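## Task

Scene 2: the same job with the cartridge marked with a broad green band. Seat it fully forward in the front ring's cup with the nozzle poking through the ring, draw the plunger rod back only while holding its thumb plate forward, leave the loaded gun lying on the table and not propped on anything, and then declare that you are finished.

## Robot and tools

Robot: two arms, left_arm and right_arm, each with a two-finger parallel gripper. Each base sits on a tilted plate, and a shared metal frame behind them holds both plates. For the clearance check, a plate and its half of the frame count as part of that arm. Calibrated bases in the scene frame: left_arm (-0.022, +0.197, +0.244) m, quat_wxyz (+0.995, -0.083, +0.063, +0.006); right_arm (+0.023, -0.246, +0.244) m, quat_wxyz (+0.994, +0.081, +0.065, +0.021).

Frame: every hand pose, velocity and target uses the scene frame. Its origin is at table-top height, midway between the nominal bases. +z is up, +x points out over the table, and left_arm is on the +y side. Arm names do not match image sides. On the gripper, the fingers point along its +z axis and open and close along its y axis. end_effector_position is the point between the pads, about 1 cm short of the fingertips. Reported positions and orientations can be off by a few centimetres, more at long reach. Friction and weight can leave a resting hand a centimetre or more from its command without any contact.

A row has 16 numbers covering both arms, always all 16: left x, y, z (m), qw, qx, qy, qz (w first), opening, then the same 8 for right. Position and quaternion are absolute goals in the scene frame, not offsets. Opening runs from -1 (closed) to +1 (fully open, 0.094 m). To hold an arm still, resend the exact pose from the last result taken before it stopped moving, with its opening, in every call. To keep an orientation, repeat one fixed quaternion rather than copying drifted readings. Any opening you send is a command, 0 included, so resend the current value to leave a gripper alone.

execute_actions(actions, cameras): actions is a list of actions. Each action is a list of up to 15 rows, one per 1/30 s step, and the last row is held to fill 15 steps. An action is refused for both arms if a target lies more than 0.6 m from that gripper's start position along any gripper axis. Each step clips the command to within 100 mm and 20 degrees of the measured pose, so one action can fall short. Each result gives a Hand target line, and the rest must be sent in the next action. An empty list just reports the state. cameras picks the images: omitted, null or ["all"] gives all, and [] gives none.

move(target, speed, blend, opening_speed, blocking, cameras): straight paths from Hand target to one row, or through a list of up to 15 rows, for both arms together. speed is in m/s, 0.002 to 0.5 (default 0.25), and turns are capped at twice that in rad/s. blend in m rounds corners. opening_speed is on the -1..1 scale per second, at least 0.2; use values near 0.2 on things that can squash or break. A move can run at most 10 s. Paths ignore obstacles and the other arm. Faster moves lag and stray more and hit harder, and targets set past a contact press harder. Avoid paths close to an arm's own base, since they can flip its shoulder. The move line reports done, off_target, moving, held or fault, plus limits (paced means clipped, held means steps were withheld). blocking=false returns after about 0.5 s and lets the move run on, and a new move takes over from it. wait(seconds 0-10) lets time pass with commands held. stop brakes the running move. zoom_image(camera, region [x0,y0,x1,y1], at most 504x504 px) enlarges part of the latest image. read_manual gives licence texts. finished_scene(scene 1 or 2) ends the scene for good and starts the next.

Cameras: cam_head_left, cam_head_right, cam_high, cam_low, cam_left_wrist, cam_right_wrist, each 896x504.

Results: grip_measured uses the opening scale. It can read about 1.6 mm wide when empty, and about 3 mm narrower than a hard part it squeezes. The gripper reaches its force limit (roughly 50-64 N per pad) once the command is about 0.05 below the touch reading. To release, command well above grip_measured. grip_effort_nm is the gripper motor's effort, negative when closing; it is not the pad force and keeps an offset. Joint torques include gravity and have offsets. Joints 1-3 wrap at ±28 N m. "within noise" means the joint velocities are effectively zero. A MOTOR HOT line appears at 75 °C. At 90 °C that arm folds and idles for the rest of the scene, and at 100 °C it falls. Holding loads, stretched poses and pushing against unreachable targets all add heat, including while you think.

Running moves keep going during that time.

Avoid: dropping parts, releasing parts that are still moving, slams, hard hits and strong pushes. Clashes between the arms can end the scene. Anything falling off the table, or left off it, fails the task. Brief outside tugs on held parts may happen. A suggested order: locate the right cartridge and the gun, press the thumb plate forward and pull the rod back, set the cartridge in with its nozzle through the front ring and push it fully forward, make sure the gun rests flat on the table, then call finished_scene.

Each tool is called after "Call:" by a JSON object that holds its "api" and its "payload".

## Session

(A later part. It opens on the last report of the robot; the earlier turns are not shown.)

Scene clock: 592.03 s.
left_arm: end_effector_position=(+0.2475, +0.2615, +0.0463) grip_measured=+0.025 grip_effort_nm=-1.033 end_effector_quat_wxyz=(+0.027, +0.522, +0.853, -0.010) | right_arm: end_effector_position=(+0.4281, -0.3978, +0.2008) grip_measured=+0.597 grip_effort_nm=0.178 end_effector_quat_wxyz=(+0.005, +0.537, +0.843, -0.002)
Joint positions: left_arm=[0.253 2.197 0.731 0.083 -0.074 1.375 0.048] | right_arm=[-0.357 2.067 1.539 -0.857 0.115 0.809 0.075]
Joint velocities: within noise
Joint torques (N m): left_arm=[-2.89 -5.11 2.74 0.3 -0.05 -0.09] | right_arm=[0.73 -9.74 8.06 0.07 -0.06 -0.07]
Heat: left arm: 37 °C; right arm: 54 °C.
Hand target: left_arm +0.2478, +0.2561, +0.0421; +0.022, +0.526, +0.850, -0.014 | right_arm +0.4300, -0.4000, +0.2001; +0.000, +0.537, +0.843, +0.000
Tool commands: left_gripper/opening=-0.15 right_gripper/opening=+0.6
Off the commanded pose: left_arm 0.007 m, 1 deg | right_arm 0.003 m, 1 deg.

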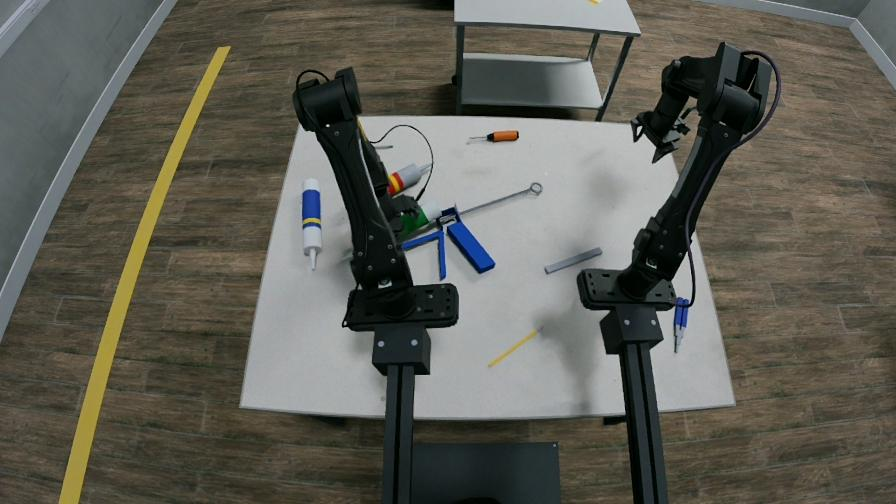

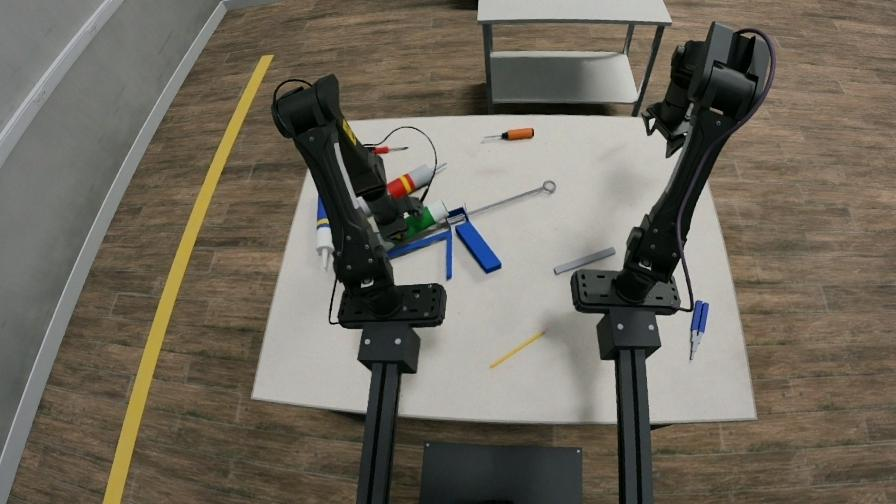

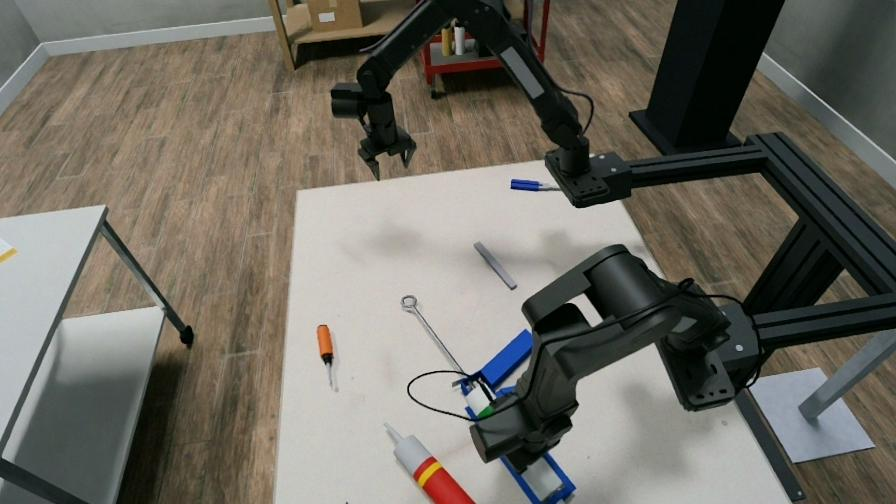

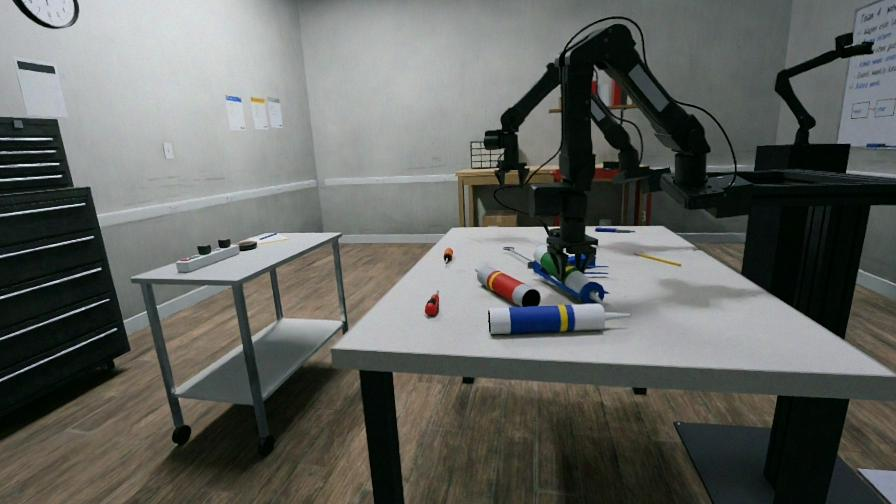

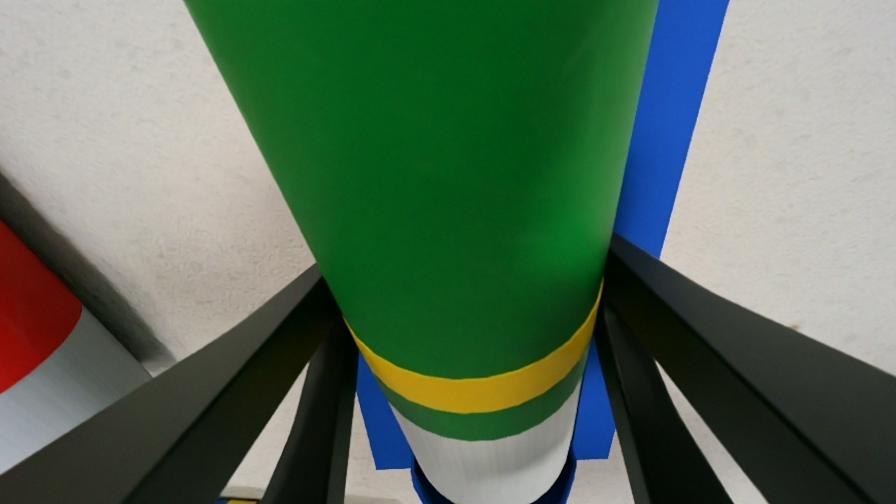

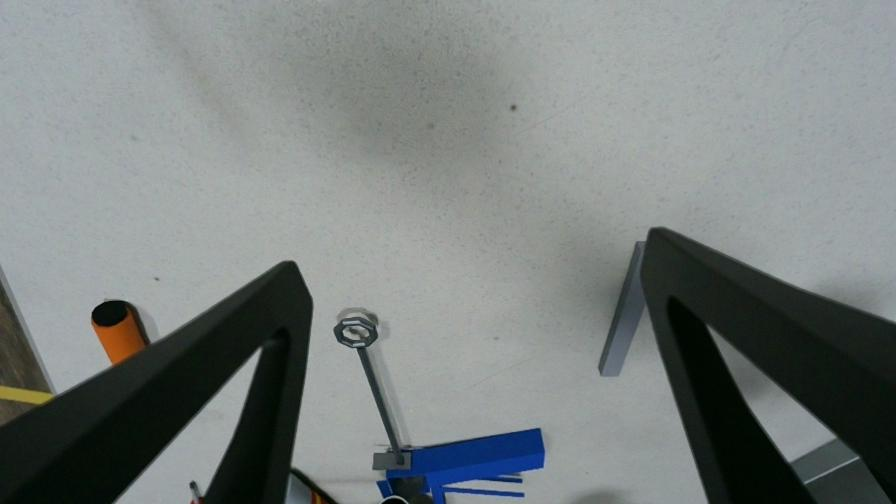

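Call:
{"api": "move", "payload": {"target": [0.2480,0.2560,0.042,0.0223,0.5260,0.8501,-0.0138,-0.15,0.38,-0.02,0.22,0,0.5373,0.8434,0,0.6], "speed": 0.2, "cameras": ["cam_right_wrist","cam_low"]}}

Call:
{"api": "zoom_image", "payload": {"camera": "cam_right_wrist", "region": [300, 100, 700, 400]}}

Scene clock: 607.47 s.
left_arm: end_effector_position=(+0.2475, +0.2615, +0.0463) grip_measured=+0.025 grip_effort_nm=-1.028 end_effector_quat_wxyz=(+0.027, +0.522, +0.853, -0.010) | right_arm: end_effector_position=(+0.3789, -0.0191, +0.2205) grip_measured=+0.597 grip_effort_nm=0.173 end_effector_quat_wxyz=(-0.004, +0.537, +0.843, +0.011)
Joint positions: left_arm=[0.253 2.197 0.731 0.083 -0.074 1.375 0.048] | right_arm=[0.594 2.222 1.599 -0.917 0.192 1.766 0.075]
Joint velocities: within noise
Joint torques (N m): left_arm=[-2.82 -5.15 2.8 0.28 -0.02 -0.09] | right_arm=[2.8 -9.57 8.17 -0.03 0.16 0.08]
Heat: left arm: 36 °C; right arm: 54 °C.
Hand target: left_arm +0.2478, +0.2561, +0.0421; +0.022, +0.526, +0.850, -0.014 | right_arm +0.3800, -0.0200, +0.2200; +0.000, +0.537, +0.843, +0.001
Off the commanded pose: left_arm 0.007 m, 1 deg | right_arm 0.001 m, 1 deg.
move: done
Images, in order (width x height): cam_low 896x504, cam_right_wrist 896x504.

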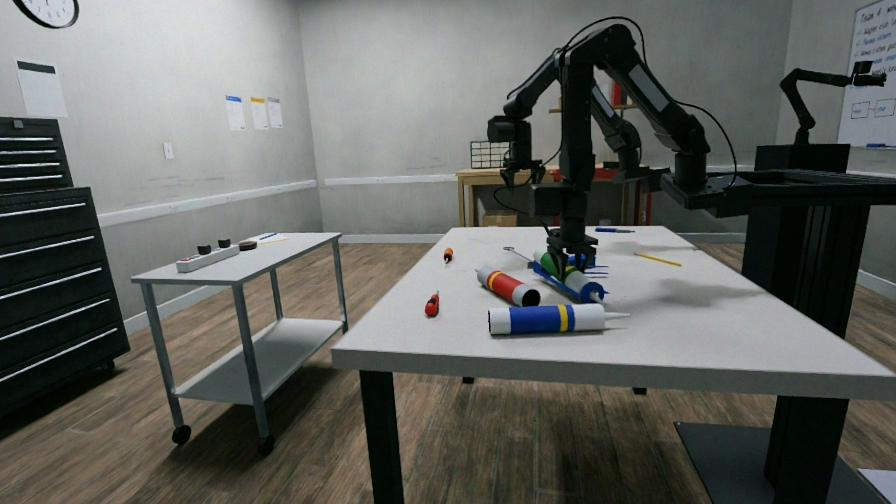

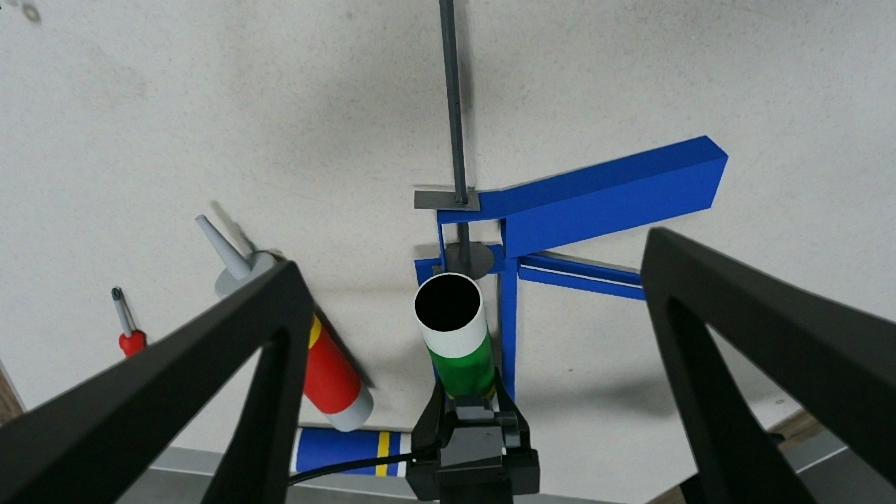

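Scaled by 1.260 from the camera's 896x504 image, which has a finer 1280x720 frame.

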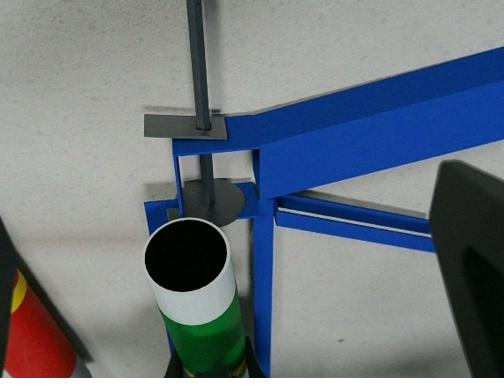

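Call:
{"api": "zoom_image", "payload": {"camera": "cam_right_wrist", "region": [390, 170, 550, 350]}}

Scaled by 2.800 from the camera's 896x504 image, which has a finer 1280x720 frame.

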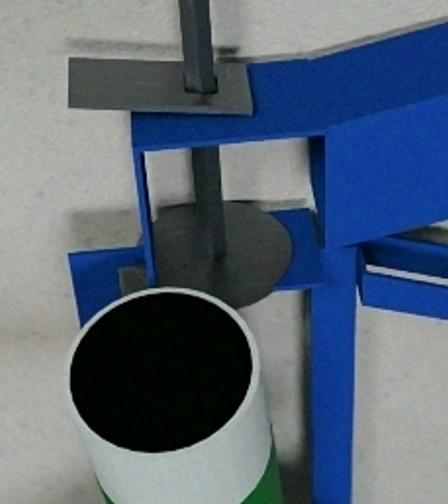

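Call:
{"api": "move", "payload": {"target": [0.2440,0.2545,0.052,0.0294,0.5508,0.8333,-0.0194,-0.15,0.38,-0.02,0.22,0,0.5373,0.8434,0,0.6], "speed": 0.06, "cameras": ["cam_right_wrist","cam_left_wrist","cam_low"]}}

Call:
{"api": "zoom_image", "payload": {"camera": "cam_right_wrist", "region": [390, 170, 550, 350]}}

Call:
{"api": "zoom_image", "payload": {"camera": "cam_low", "region": [500, 200, 640, 310]}}

Scene clock: 659.43 s.
left_arm: end_effector_position=(+0.2476, +0.2614, +0.0463) grip_measured=+0.025 grip_effort_nm=-1.023 end_effector_quat_wxyz=(+0.027, +0.529, +0.848, -0.010) | right_arm: end_effector_position=(+0.3787, -0.0193, +0.2205) grip_measured=+0.597 grip_effort_nm=0.173 end_effector_quat_wxyz=(-0.004, +0.537, +0.843, +0.010)
Joint positions: left_arm=[0.253 2.197 0.731 0.083 -0.074 1.392 0.048] | right_arm=[0.594 2.222 1.599 -0.918 0.192 1.767 0.075]
Joint velocities: within noise
Joint torques (N m): left_arm=[-2.29 -8.55 0.18 0.12 0.14 0.48] | right_arm=[2.78 -9.52 8.1 0.02 0.13 0.07]
Heat: left arm: 35 °C; right arm: 51 °C.
Hand target: left_arm +0.2439, +0.2546, +0.0516; +0.029, +0.551, +0.834, -0.019 | right_arm +0.3800, -0.0200, +0.2200; +0.000, +0.537, +0.843, +0.001
Off the commanded pose: left_arm 0.010 m, 3 deg | right_arm 0.002 m, 1 deg.
move: off_target (left_arm)
Images, in order (width x height): cam_low 896x504, cam_left_wrist 896x504, cam_right_wrist 896x504.

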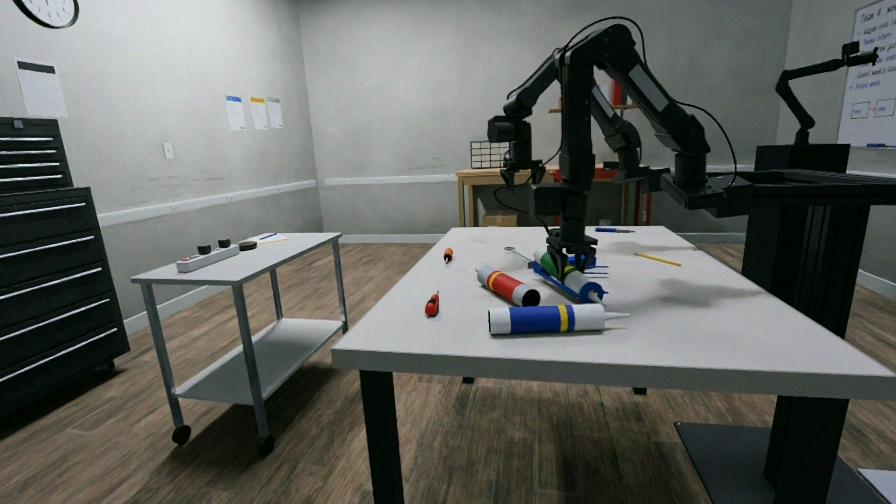

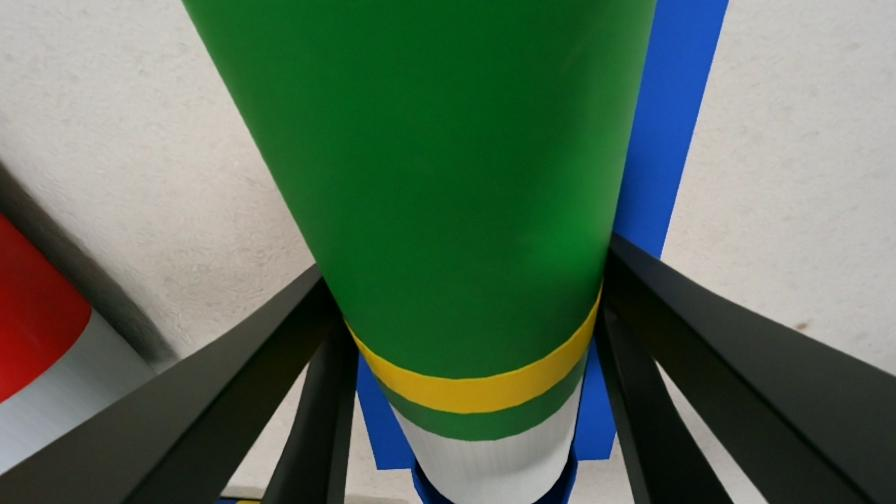

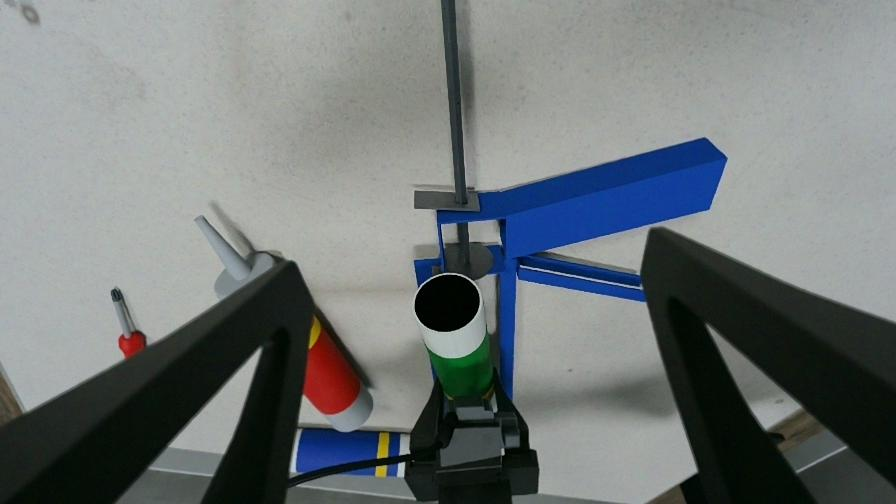

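Scaled by 2.800 from the camera's 896x504 image, which has a finer 1280x720 frame.

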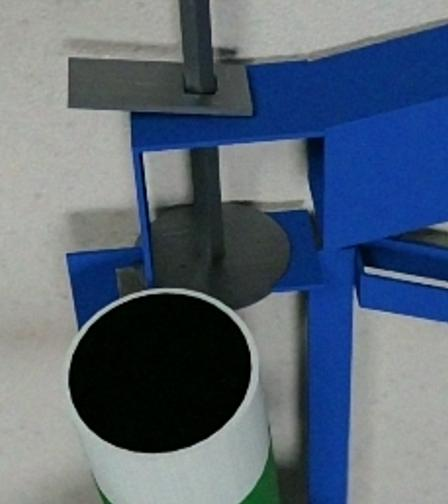

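Scaled by 3.600 from the camera's 896x504 image, which has a finer 1280x720 frame.

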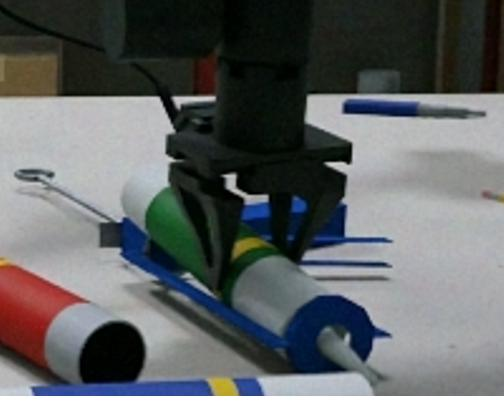

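Call:
{"api": "move", "payload": {"target": [0.2440,0.2545,0.066,0.0294,0.5508,0.8333,-0.0194,-0.15,0.38,-0.02,0.22,0,0.5373,0.8434,0,0.6], "speed": 0.05, "cameras": ["cam_right_wrist","cam_left_wrist"]}}

Call:
{"api": "zoom_image", "payload": {"camera": "cam_right_wrist", "region": [390, 170, 550, 350]}}

Scene clock: 664.50 s.
left_arm: end_effector_position=(+0.2425, +0.2601, +0.0536) grip_measured=+0.025 grip_effort_nm=-1.033 end_effector_quat_wxyz=(+0.025, +0.538, +0.843, -0.015) | right_arm: end_effector_position=(+0.3786, -0.0195, +0.2205) grip_measured=+0.597 grip_effort_nm=0.178 end_effector_quat_wxyz=(-0.005, +0.537, +0.843, +0.010)
Joint positions: left_arm=[0.253 2.162 0.71 0.057 -0.069 1.413 0.048] | right_arm=[0.594 2.222 1.599 -0.919 0.192 1.767 0.075]
Joint velocities: within noise
Joint torques (N m): left_arm=[-2.91 -10.5 0.91 -0.11 0.09 0.19] | right_arm=[2.71 -9.57 8.17 0 0.14 0.07]
Heat: left arm: 36 °C; right arm: 51 °C.
Hand target: left_arm +0.2438, +0.2546, +0.0650; +0.030, +0.551, +0.834, -0.019 | right_arm +0.3799, -0.0201, +0.2200; +0.000, +0.537, +0.843, +0.000
Off the commanded pose: left_arm 0.014 m, 2 deg | right_arm 0.002 m, 1 deg.
move: off_target (left_arm)
Images, in order (width x height): cam_left_wrist 896x504, cam_right_wrist 896x504.

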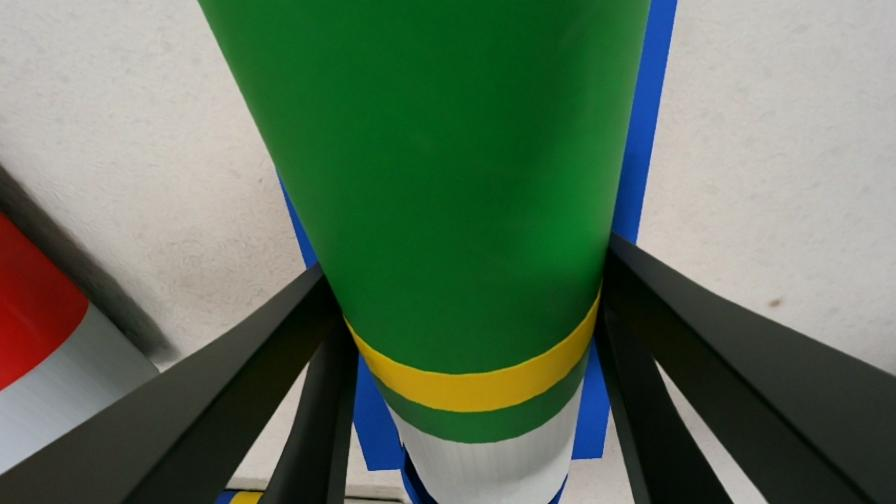

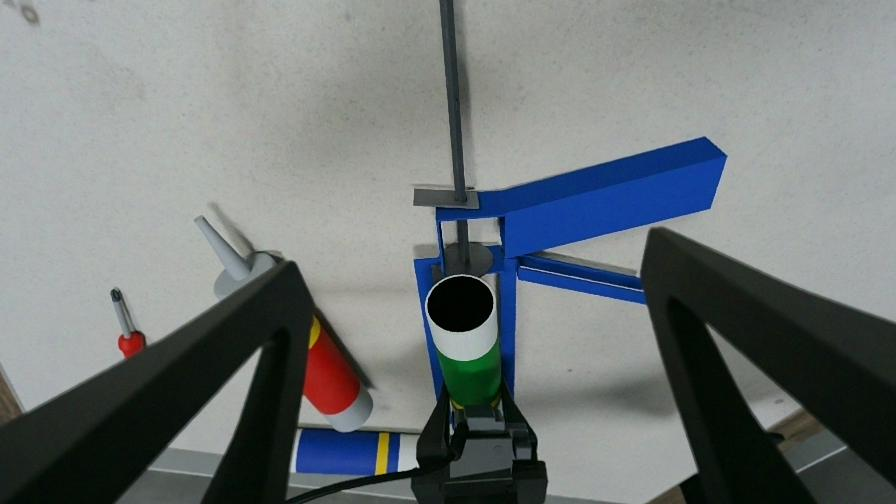

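Scaled by 2.800 from the camera's 896x504 image, which has a finer 1280x720 frame.

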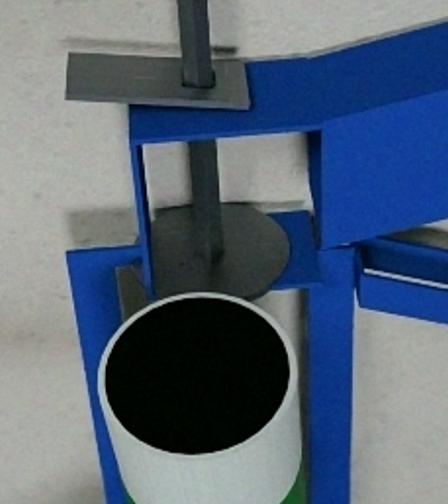

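Call:
{"api": "move", "payload": {"target": [0.2378,0.2682,0.066,0.0294,0.5508,0.8333,-0.0194,-0.15,0.38,-0.02,0.22,0,0.5373,0.8434,0,0.6], "speed": 0.05, "cameras": ["cam_right_wrist","cam_left_wrist"]}}

Call:
{"api": "zoom_image", "payload": {"camera": "cam_right_wrist", "region": [390, 170, 550, 350]}}

Call:
{"api": "zoom_image", "payload": {"camera": "cam_left_wrist", "region": [300, 300, 700, 504]}}

Scene clock: 672.47 s.
left_arm: end_effector_position=(+0.2327, +0.2640, +0.0537) grip_measured=+0.025 grip_effort_nm=-1.033 end_effector_quat_wxyz=(+0.021, +0.549, +0.835, -0.024) | right_arm: end_effector_position=(+0.3786, -0.0195, +0.2205) grip_measured=+0.597 grip_effort_nm=0.173 end_effector_quat_wxyz=(-0.005, +0.537, +0.843, +0.010)
Joint positions: left_arm=[0.281 2.154 0.696 0.045 -0.059 1.465 0.048] | right_arm=[0.594 2.222 1.599 -0.919 0.192 1.767 0.075]
Joint velocities: within noise
Joint torques (N m): left_arm=[-0.39 -10.65 0.98 -0.03 0.13 0.22] | right_arm=[2.78 -9.51 8.2 0 0.14 0.05]
Heat: left arm: 40 °C; right arm: 51 °C.
Hand target: left_arm +0.2376, +0.2681, +0.0651; +0.029, +0.551, +0.834, -0.019 | right_arm +0.3800, -0.0200, +0.2200; +0.000, +0.537, +0.843, +0.001
Off the commanded pose: left_arm 0.014 m, 1 deg | right_arm 0.002 m, 1 deg.
move: off_target (left_arm)
Images, in order (width x height): cam_left_wrist 896x504, cam_right_wrist 896x504.

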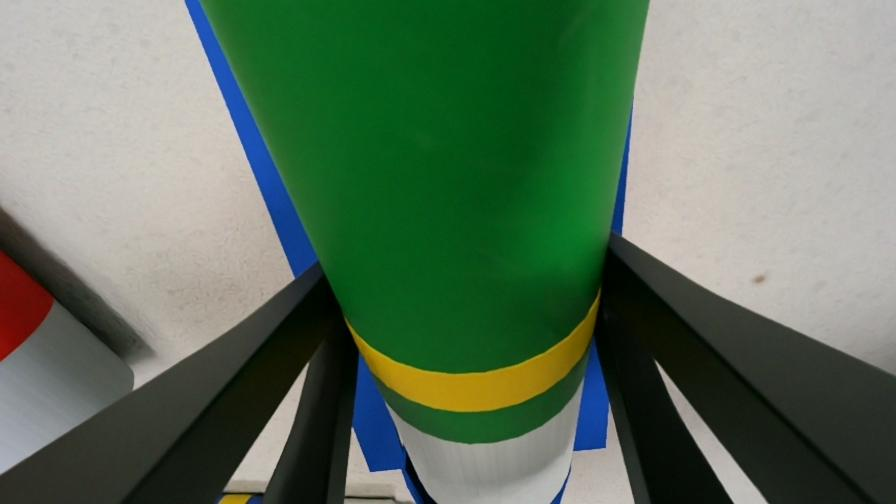

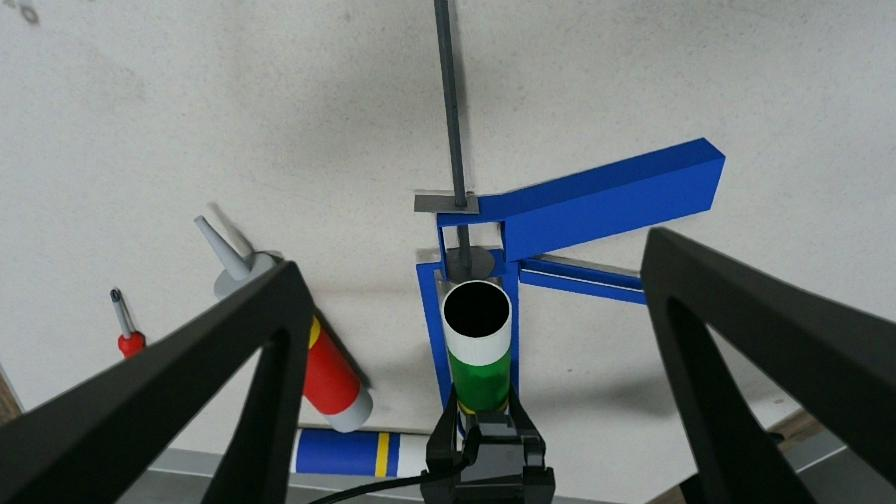

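Scaled by 2.800 from the camera's 896x504 image, which has a finer 1280x720 frame.

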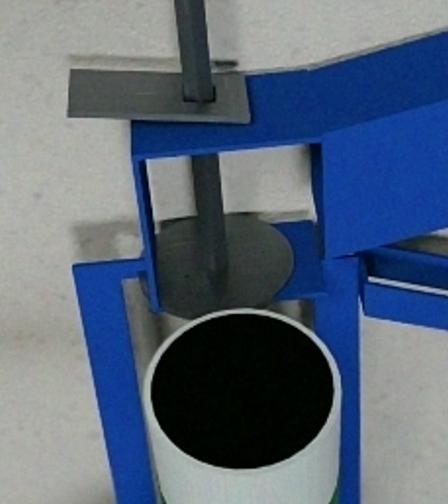

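Scaled by 1.260 from the camera's 896x504 image, which has a finer 1280x720 frame.

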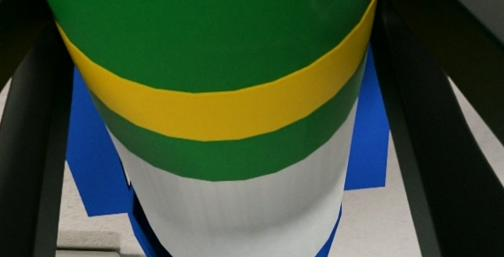

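Call:
{"api": "wait", "payload": {"seconds": 0.1, "cameras": ["cam_low","cam_high","cam_head_left"]}}

Call:
{"api": "zoom_image", "payload": {"camera": "cam_low", "region": [500, 200, 640, 310]}}

Call:
{"api": "zoom_image", "payload": {"camera": "cam_high", "region": [430, 350, 600, 504]}}

Scene clock: 677.60 s.
left_arm: end_effector_position=(+0.2326, +0.2640, +0.0537) grip_measured=+0.025 grip_effort_nm=-1.023 end_effector_quat_wxyz=(+0.021, +0.550, +0.835, -0.024) | right_arm: end_effector_position=(+0.3785, -0.0195, +0.2205) grip_measured=+0.597 grip_effort_nm=0.173 end_effector_quat_wxyz=(-0.005, +0.537, +0.843, +0.010)
Joint positions: left_arm=[0.281 2.154 0.696 0.044 -0.059 1.466 0.048] | right_arm=[0.594 2.222 1.599 -0.919 0.192 1.767 0.075]
Joint velocities: within noise
Joint torques (N m): left_arm=[-0.5 -10.61 1.03 0.03 0.11 0.19] | right_arm=[2.8 -9.59 8.13 0 0.16 0.07]
Heat: left arm: 41 °C; right arm: 51 °C.
Hand target: left_arm +0.2376, +0.2681, +0.0651; +0.029, +0.551, +0.834, -0.019 | right_arm +0.3800, -0.0200, +0.2200; +0.000, +0.537, +0.843, +0.001
Tool commands: left_gripper/opening=-0.15 right_gripper/opening=+0.6
Off the commanded pose: left_arm 0.014 m, 1 deg | right_arm 0.002 m, 1 deg.
wait: 0.10 s; at rest from the start
Images, in order (width x height): cam_head_left 896x504, cam_high 896x504, cam_low 896x504.

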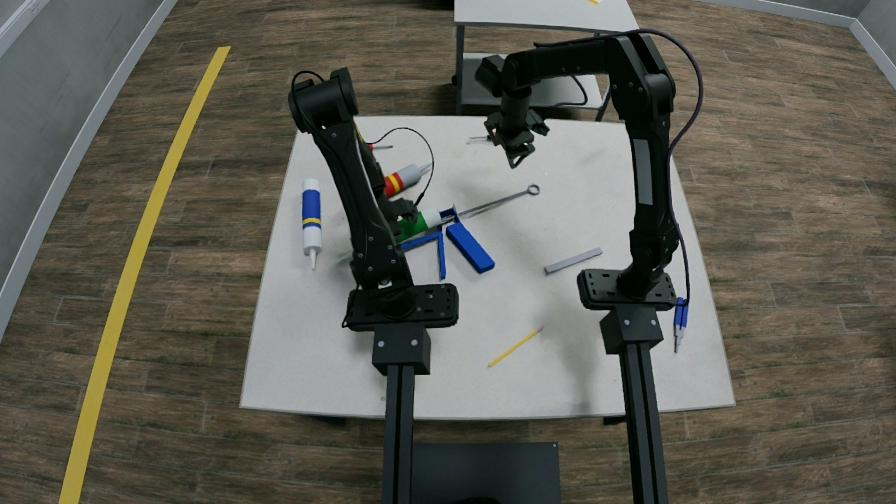

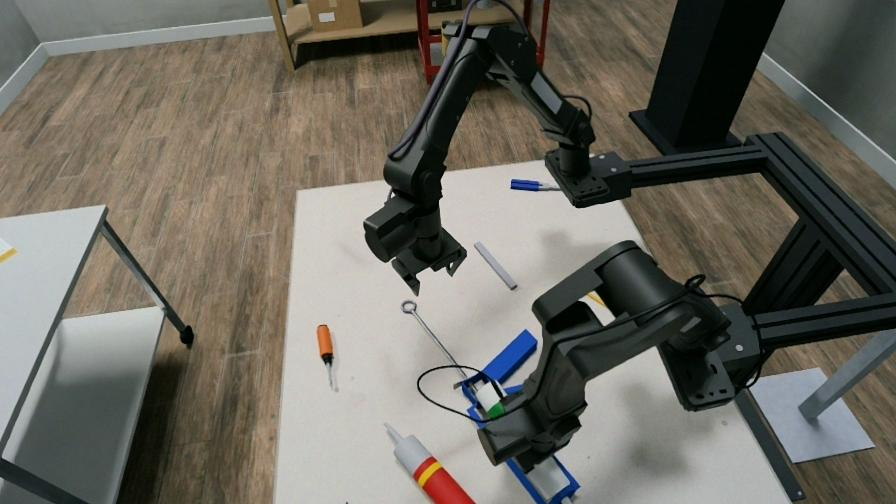

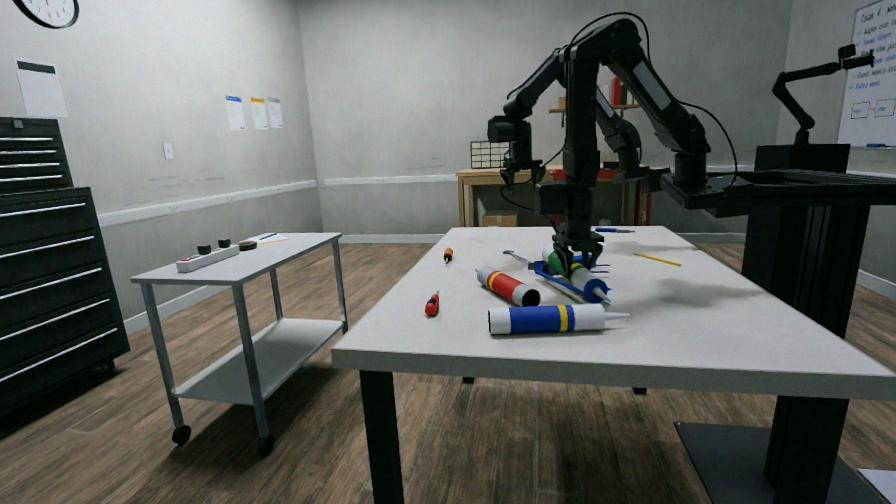

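Scaled by 3.600 from the camera's 896x504 image, which has a finer 1280x720 frame.

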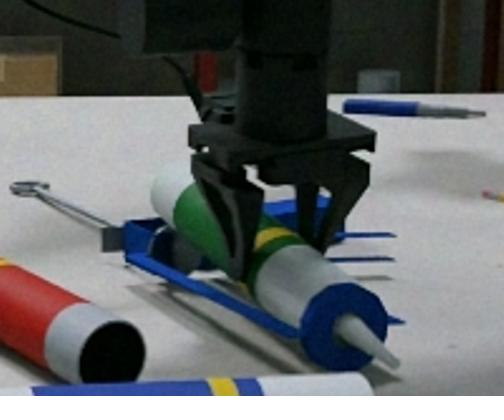

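Scaled by 2.965 from the camera's 896x504 image, which has a finer 1280x720 frame.

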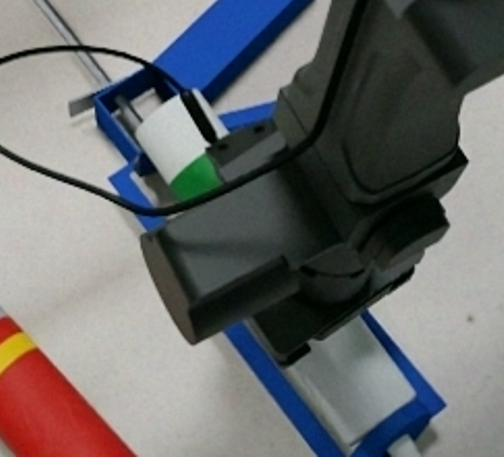

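Call:
{"api": "zoom_image", "payload": {"camera": "cam_low", "region": [520, 235, 620, 310]}}

Scaled by 5.040 from the camera's 896x504 image, which has a finer 1280x720 frame.

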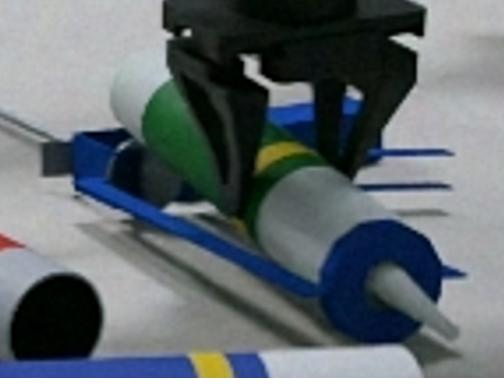

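Call:
{"api": "move", "payload": {"target": [0.2378, 0.2682, 0.058, 0.0294, 0.5508, 0.8333, -0.0194, -0.15, 0.46, -0.25, 0.15, 0, 0.5373, 0.8434, 0, 0.6], "speed": 0.2, "cameras": ["cam_right_wrist","cam_left_wrist"]}}

Scene clock: 710.40 s.
left_arm: end_effector_position=(+0.2326, +0.2640, +0.0537) grip_measured=+0.025 grip_effort_nm=-1.033 end_effector_quat_wxyz=(+0.022, +0.550, +0.834, -0.025) | right_arm: end_effector_position=(+0.4526, -0.2541, +0.1517) grip_measured=+0.597 grip_effort_nm=0.173 end_effector_quat_wxyz=(-0.004, +0.541, +0.841, -0.007)
Joint positions: left_arm=[0.283 2.154 0.696 0.044 -0.056 1.47 0.048] | right_arm=[-0.017 2.239 1.535 -0.75 0.17 1.161 0.075]
Joint velocities: within noise
Joint torques (N m): left_arm=[-0.23 -8.09 1.61 0.23 0.07 0.21] | right_arm=[2.41 -10.06 7.27 0.3 -0.07 -0.1]
Heat: left arm: 44 °C; right arm: 52 °C.
Hand target: left_arm +0.2377, +0.2682, +0.0579; +0.029, +0.551, +0.834, -0.019 | right_arm +0.4599, -0.2501, +0.1502; +0.000, +0.537, +0.843, +0.000
Off the commanded pose: left_arm 0.008 m, 1 deg | right_arm 0.009 m, 1 deg.
move: done
Images, in order (width x height): cam_left_wrist 896x504, cam_right_wrist 896x504.

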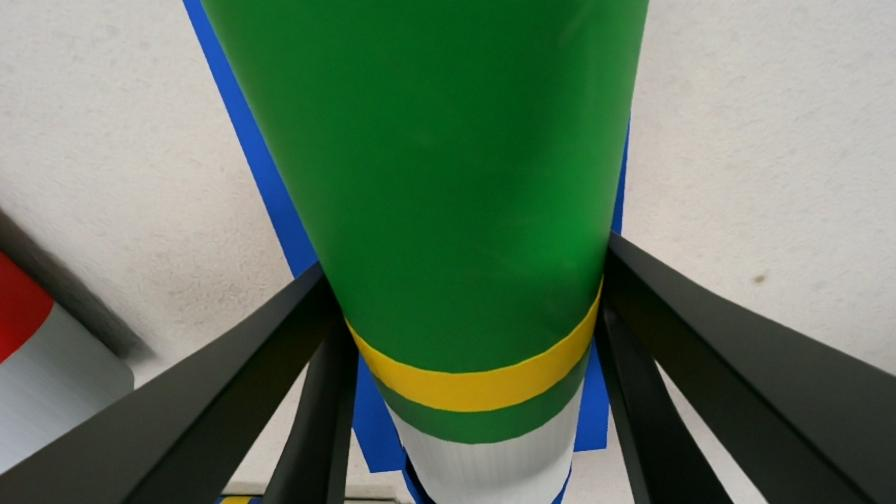

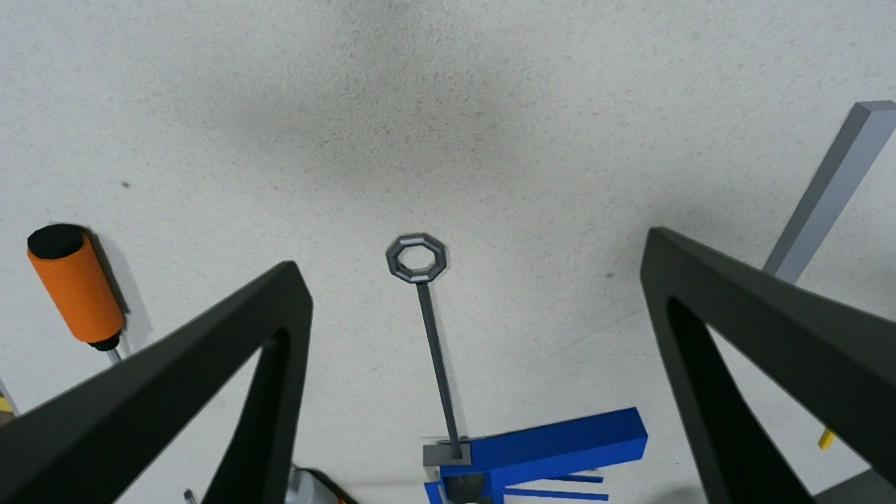

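Call:
{"api": "move", "payload": {"target": [[0.2378, 0.2682, 0.058, 0.0294, 0.5508, 0.8333, -0.0194, -0.15, 0.440, -0.139, 0.08, -0.11, 0.5342, 0.8353, 0.0703, 0.1],[0.2378, 0.2682, 0.058, 0.0294, 0.5508, 0.8333, -0.0194, -0.15, 0.440, -0.139, 0.02, -0.11, 0.5342, 0.8353, 0.0703, 0.1]], "speed": [0.15,0.06], "cameras": ["cam_right_wrist","cam_high"]}}

Call:
{"api": "zoom_image", "payload": {"camera": "cam_high", "region": [340, 250, 520, 430]}}

Scene clock: 718.00 s.
left_arm: end_effector_position=(+0.2326, +0.2639, +0.0537) grip_measured=+0.025 grip_effort_nm=-1.023 end_effector_quat_wxyz=(+0.022, +0.550, +0.834, -0.025) | right_arm: end_effector_position=(+0.4332, -0.1381, +0.0242) grip_measured=+0.103 grip_effort_nm=-0.125 end_effector_quat_wxyz=(-0.113, +0.532, +0.837, +0.061)
Joint positions: left_arm=[0.283 2.154 0.696 0.044 -0.056 1.47 0.048] | right_arm=[0.102 2.657 1.675 -0.572 -0.063 1.272 0.052]
Joint velocities: within noise
Joint torques (N m): left_arm=[-0.29 -7.99 1.69 0.22 0.1 0.19] | right_arm=[1.55 -10.91 5.93 0.18 -0.22 -0.05]
Heat: left arm: 43 °C; right arm: 52 °C.
Hand target: left_arm +0.2378, +0.2681, +0.0579; +0.029, +0.551, +0.834, -0.019 | right_arm +0.4399, -0.1392, +0.0202; -0.110, +0.534, +0.835, +0.070
Off the commanded pose: left_arm 0.008 m, 1 deg | right_arm 0.008 m, 1 deg.
move: done
Images, in order (width x height): cam_high 896x504, cam_right_wrist 896x504.

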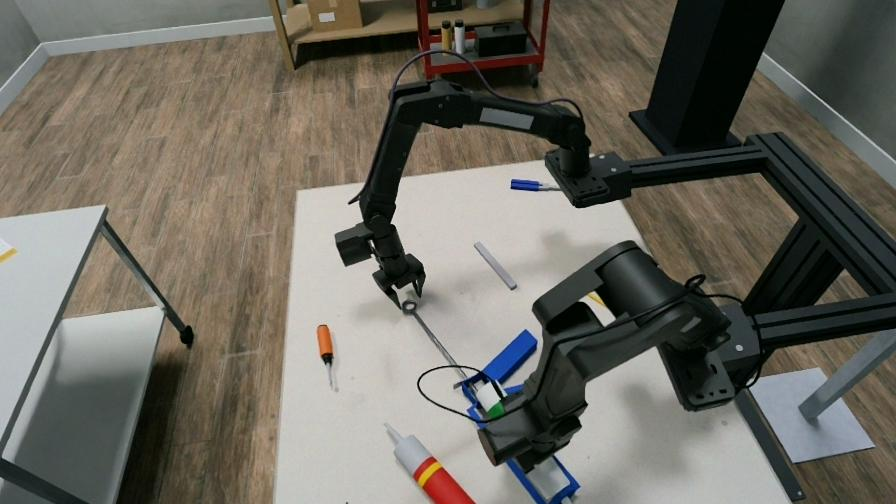

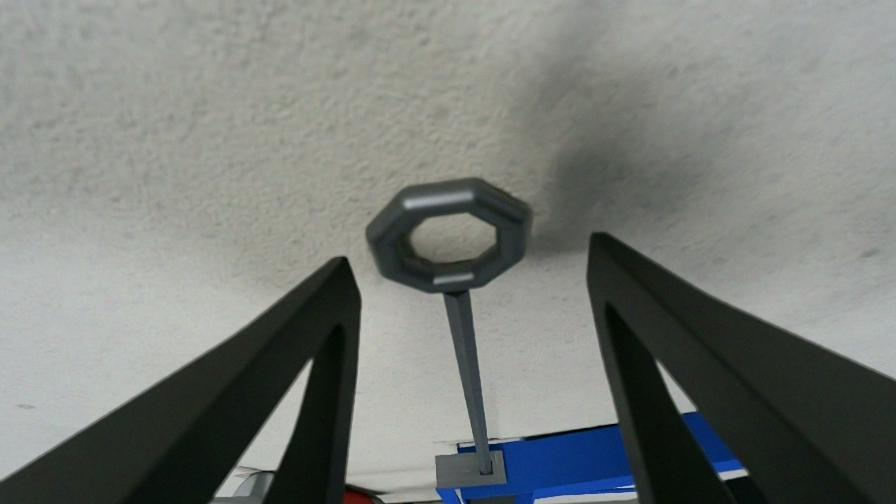

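Scaled by 2.800 from the camera's 896x504 image, which has a finer 1280x720 frame.

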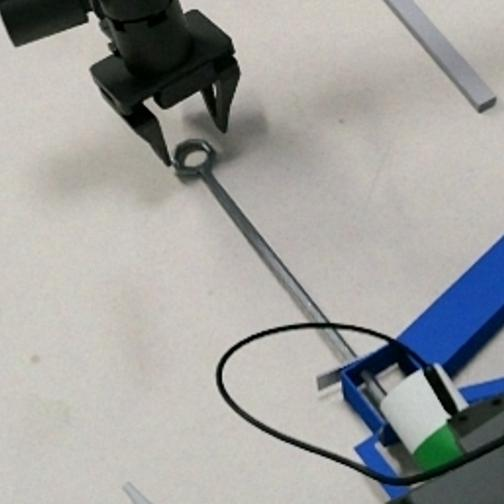

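Call:
{"api": "move", "payload": {"target": [0.2378, 0.2682, 0.058, 0.0294, 0.5508, 0.8333, -0.0194, -0.15, 0.445, -0.1422, 0.010, -0.11, 0.5342, 0.8353, 0.0703, 0.1], "speed": 0.05, "cameras": ["cam_right_wrist"]}}

Scene clock: 725.43 s.
left_arm: end_effector_position=(+0.2326, +0.2639, +0.0537) grip_measured=+0.025 grip_effort_nm=-1.028 end_effector_quat_wxyz=(+0.022, +0.550, +0.834, -0.025) | right_arm: end_effector_position=(+0.4409, -0.1421, +0.0146) grip_measured=+0.103 grip_effort_nm=-0.129 end_effector_quat_wxyz=(-0.110, +0.534, +0.836, +0.063)
Joint positions: left_arm=[0.283 2.154 0.696 0.044 -0.056 1.47 0.048] | right_arm=[0.087 2.696 1.721 -0.571 -0.064 1.261 0.052]
Joint velocities: within noise
Joint torques (N m): left_arm=[-0.4 -7.97 1.59 0.21 0.05 0.17] | right_arm=[1.77 -10.93 5.91 0.12 -0.19 -0.11]
Heat: left arm: 42 °C; right arm: 54 °C.
Hand target: left_arm +0.2378, +0.2681, +0.0579; +0.029, +0.551, +0.834, -0.019 | right_arm +0.4448, -0.1423, +0.0101; -0.110, +0.534, +0.835, +0.070
Off the commanded pose: left_arm 0.008 m, 1 deg | right_arm 0.006 m, 1 deg.
move: done
Images, in order (width x height): cam_right_wrist 896x504.

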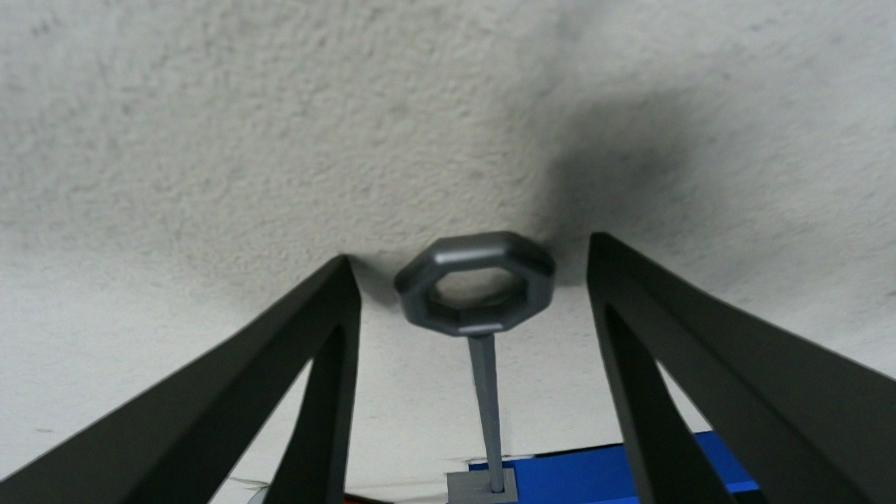

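Perfectly centred. Close.

Call:
{"api": "move", "payload": {"target": [0.2378, 0.2682, 0.058, 0.0294, 0.5508, 0.8333, -0.0194, -0.15, 0.445, -0.1422, 0.010, -0.11, 0.5342, 0.8353, 0.0703, -0.5], "speed": 0.05, "opening_speed": 0.4, "cameras": ["cam_right_wrist","cam_low"]}}

Call:
{"api": "zoom_image", "payload": {"camera": "cam_low", "region": [520, 235, 620, 310]}}

Scene clock: 729.93 s.
left_arm: end_effector_position=(+0.2325, +0.2643, +0.0536) grip_measured=+0.025 grip_effort_nm=-1.033 end_effector_quat_wxyz=(+0.022, +0.550, +0.834, -0.025) | right_arm: end_effector_position=(+0.4441, -0.1423, +0.0173) grip_measured=-0.496 grip_effort_nm=-0.188 end_effector_quat_wxyz=(-0.111, +0.534, +0.836, +0.065)
Joint positions: left_arm=[0.284 2.154 0.696 0.044 -0.056 1.471 0.048] | right_arm=[0.086 2.696 1.737 -0.587 -0.067 1.259 0.024]
Joint velocities: within noise
Joint torques (N m): left_arm=[-0.32 -7.95 1.55 0.25 0.08 0.18] | right_arm=[1.91 -10.95 4.62 0.27 -0.18 -0.04]
Heat: left arm: 41 °C; right arm: 55 °C.
Hand target: left_arm +0.2377, +0.2682, +0.0579; +0.029, +0.551, +0.834, -0.019 | right_arm +0.4450, -0.1423, +0.0102; -0.110, +0.534, +0.835, +0.070
Off the commanded pose: left_arm 0.008 m, 1 deg | right_arm 0.007 m, 1 deg.
move: done
Images, in order (width x height): cam_low 896x504, cam_right_wrist 896x504.

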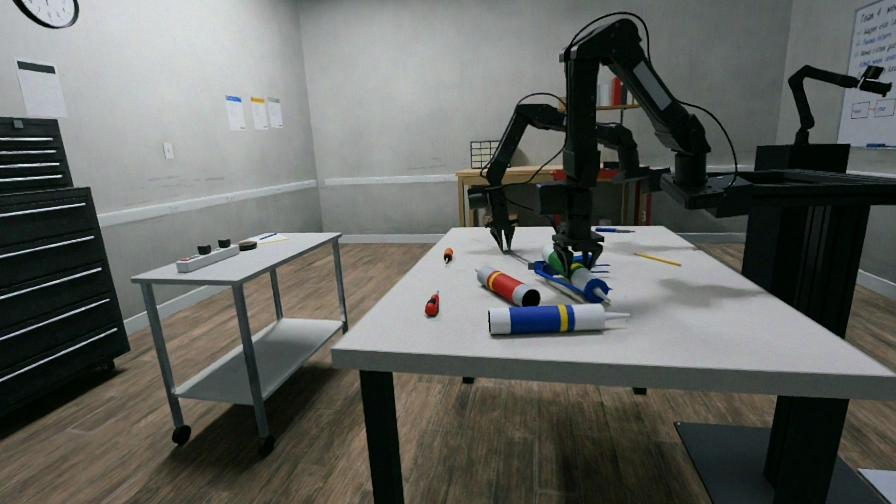

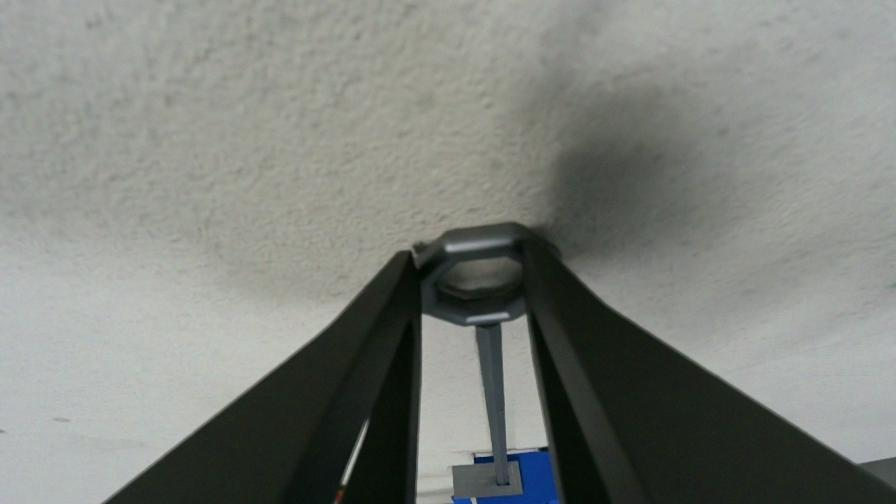

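Scaled by 5.040 from the camera's 896x504 image, which has a finer 1280x720 frame.

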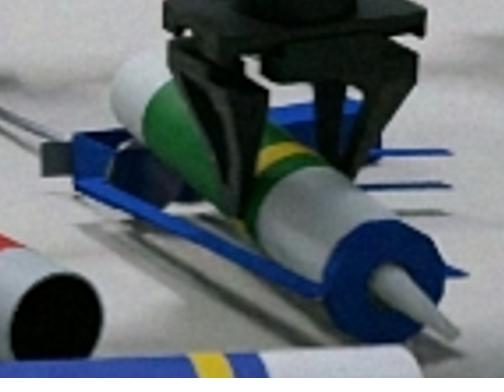

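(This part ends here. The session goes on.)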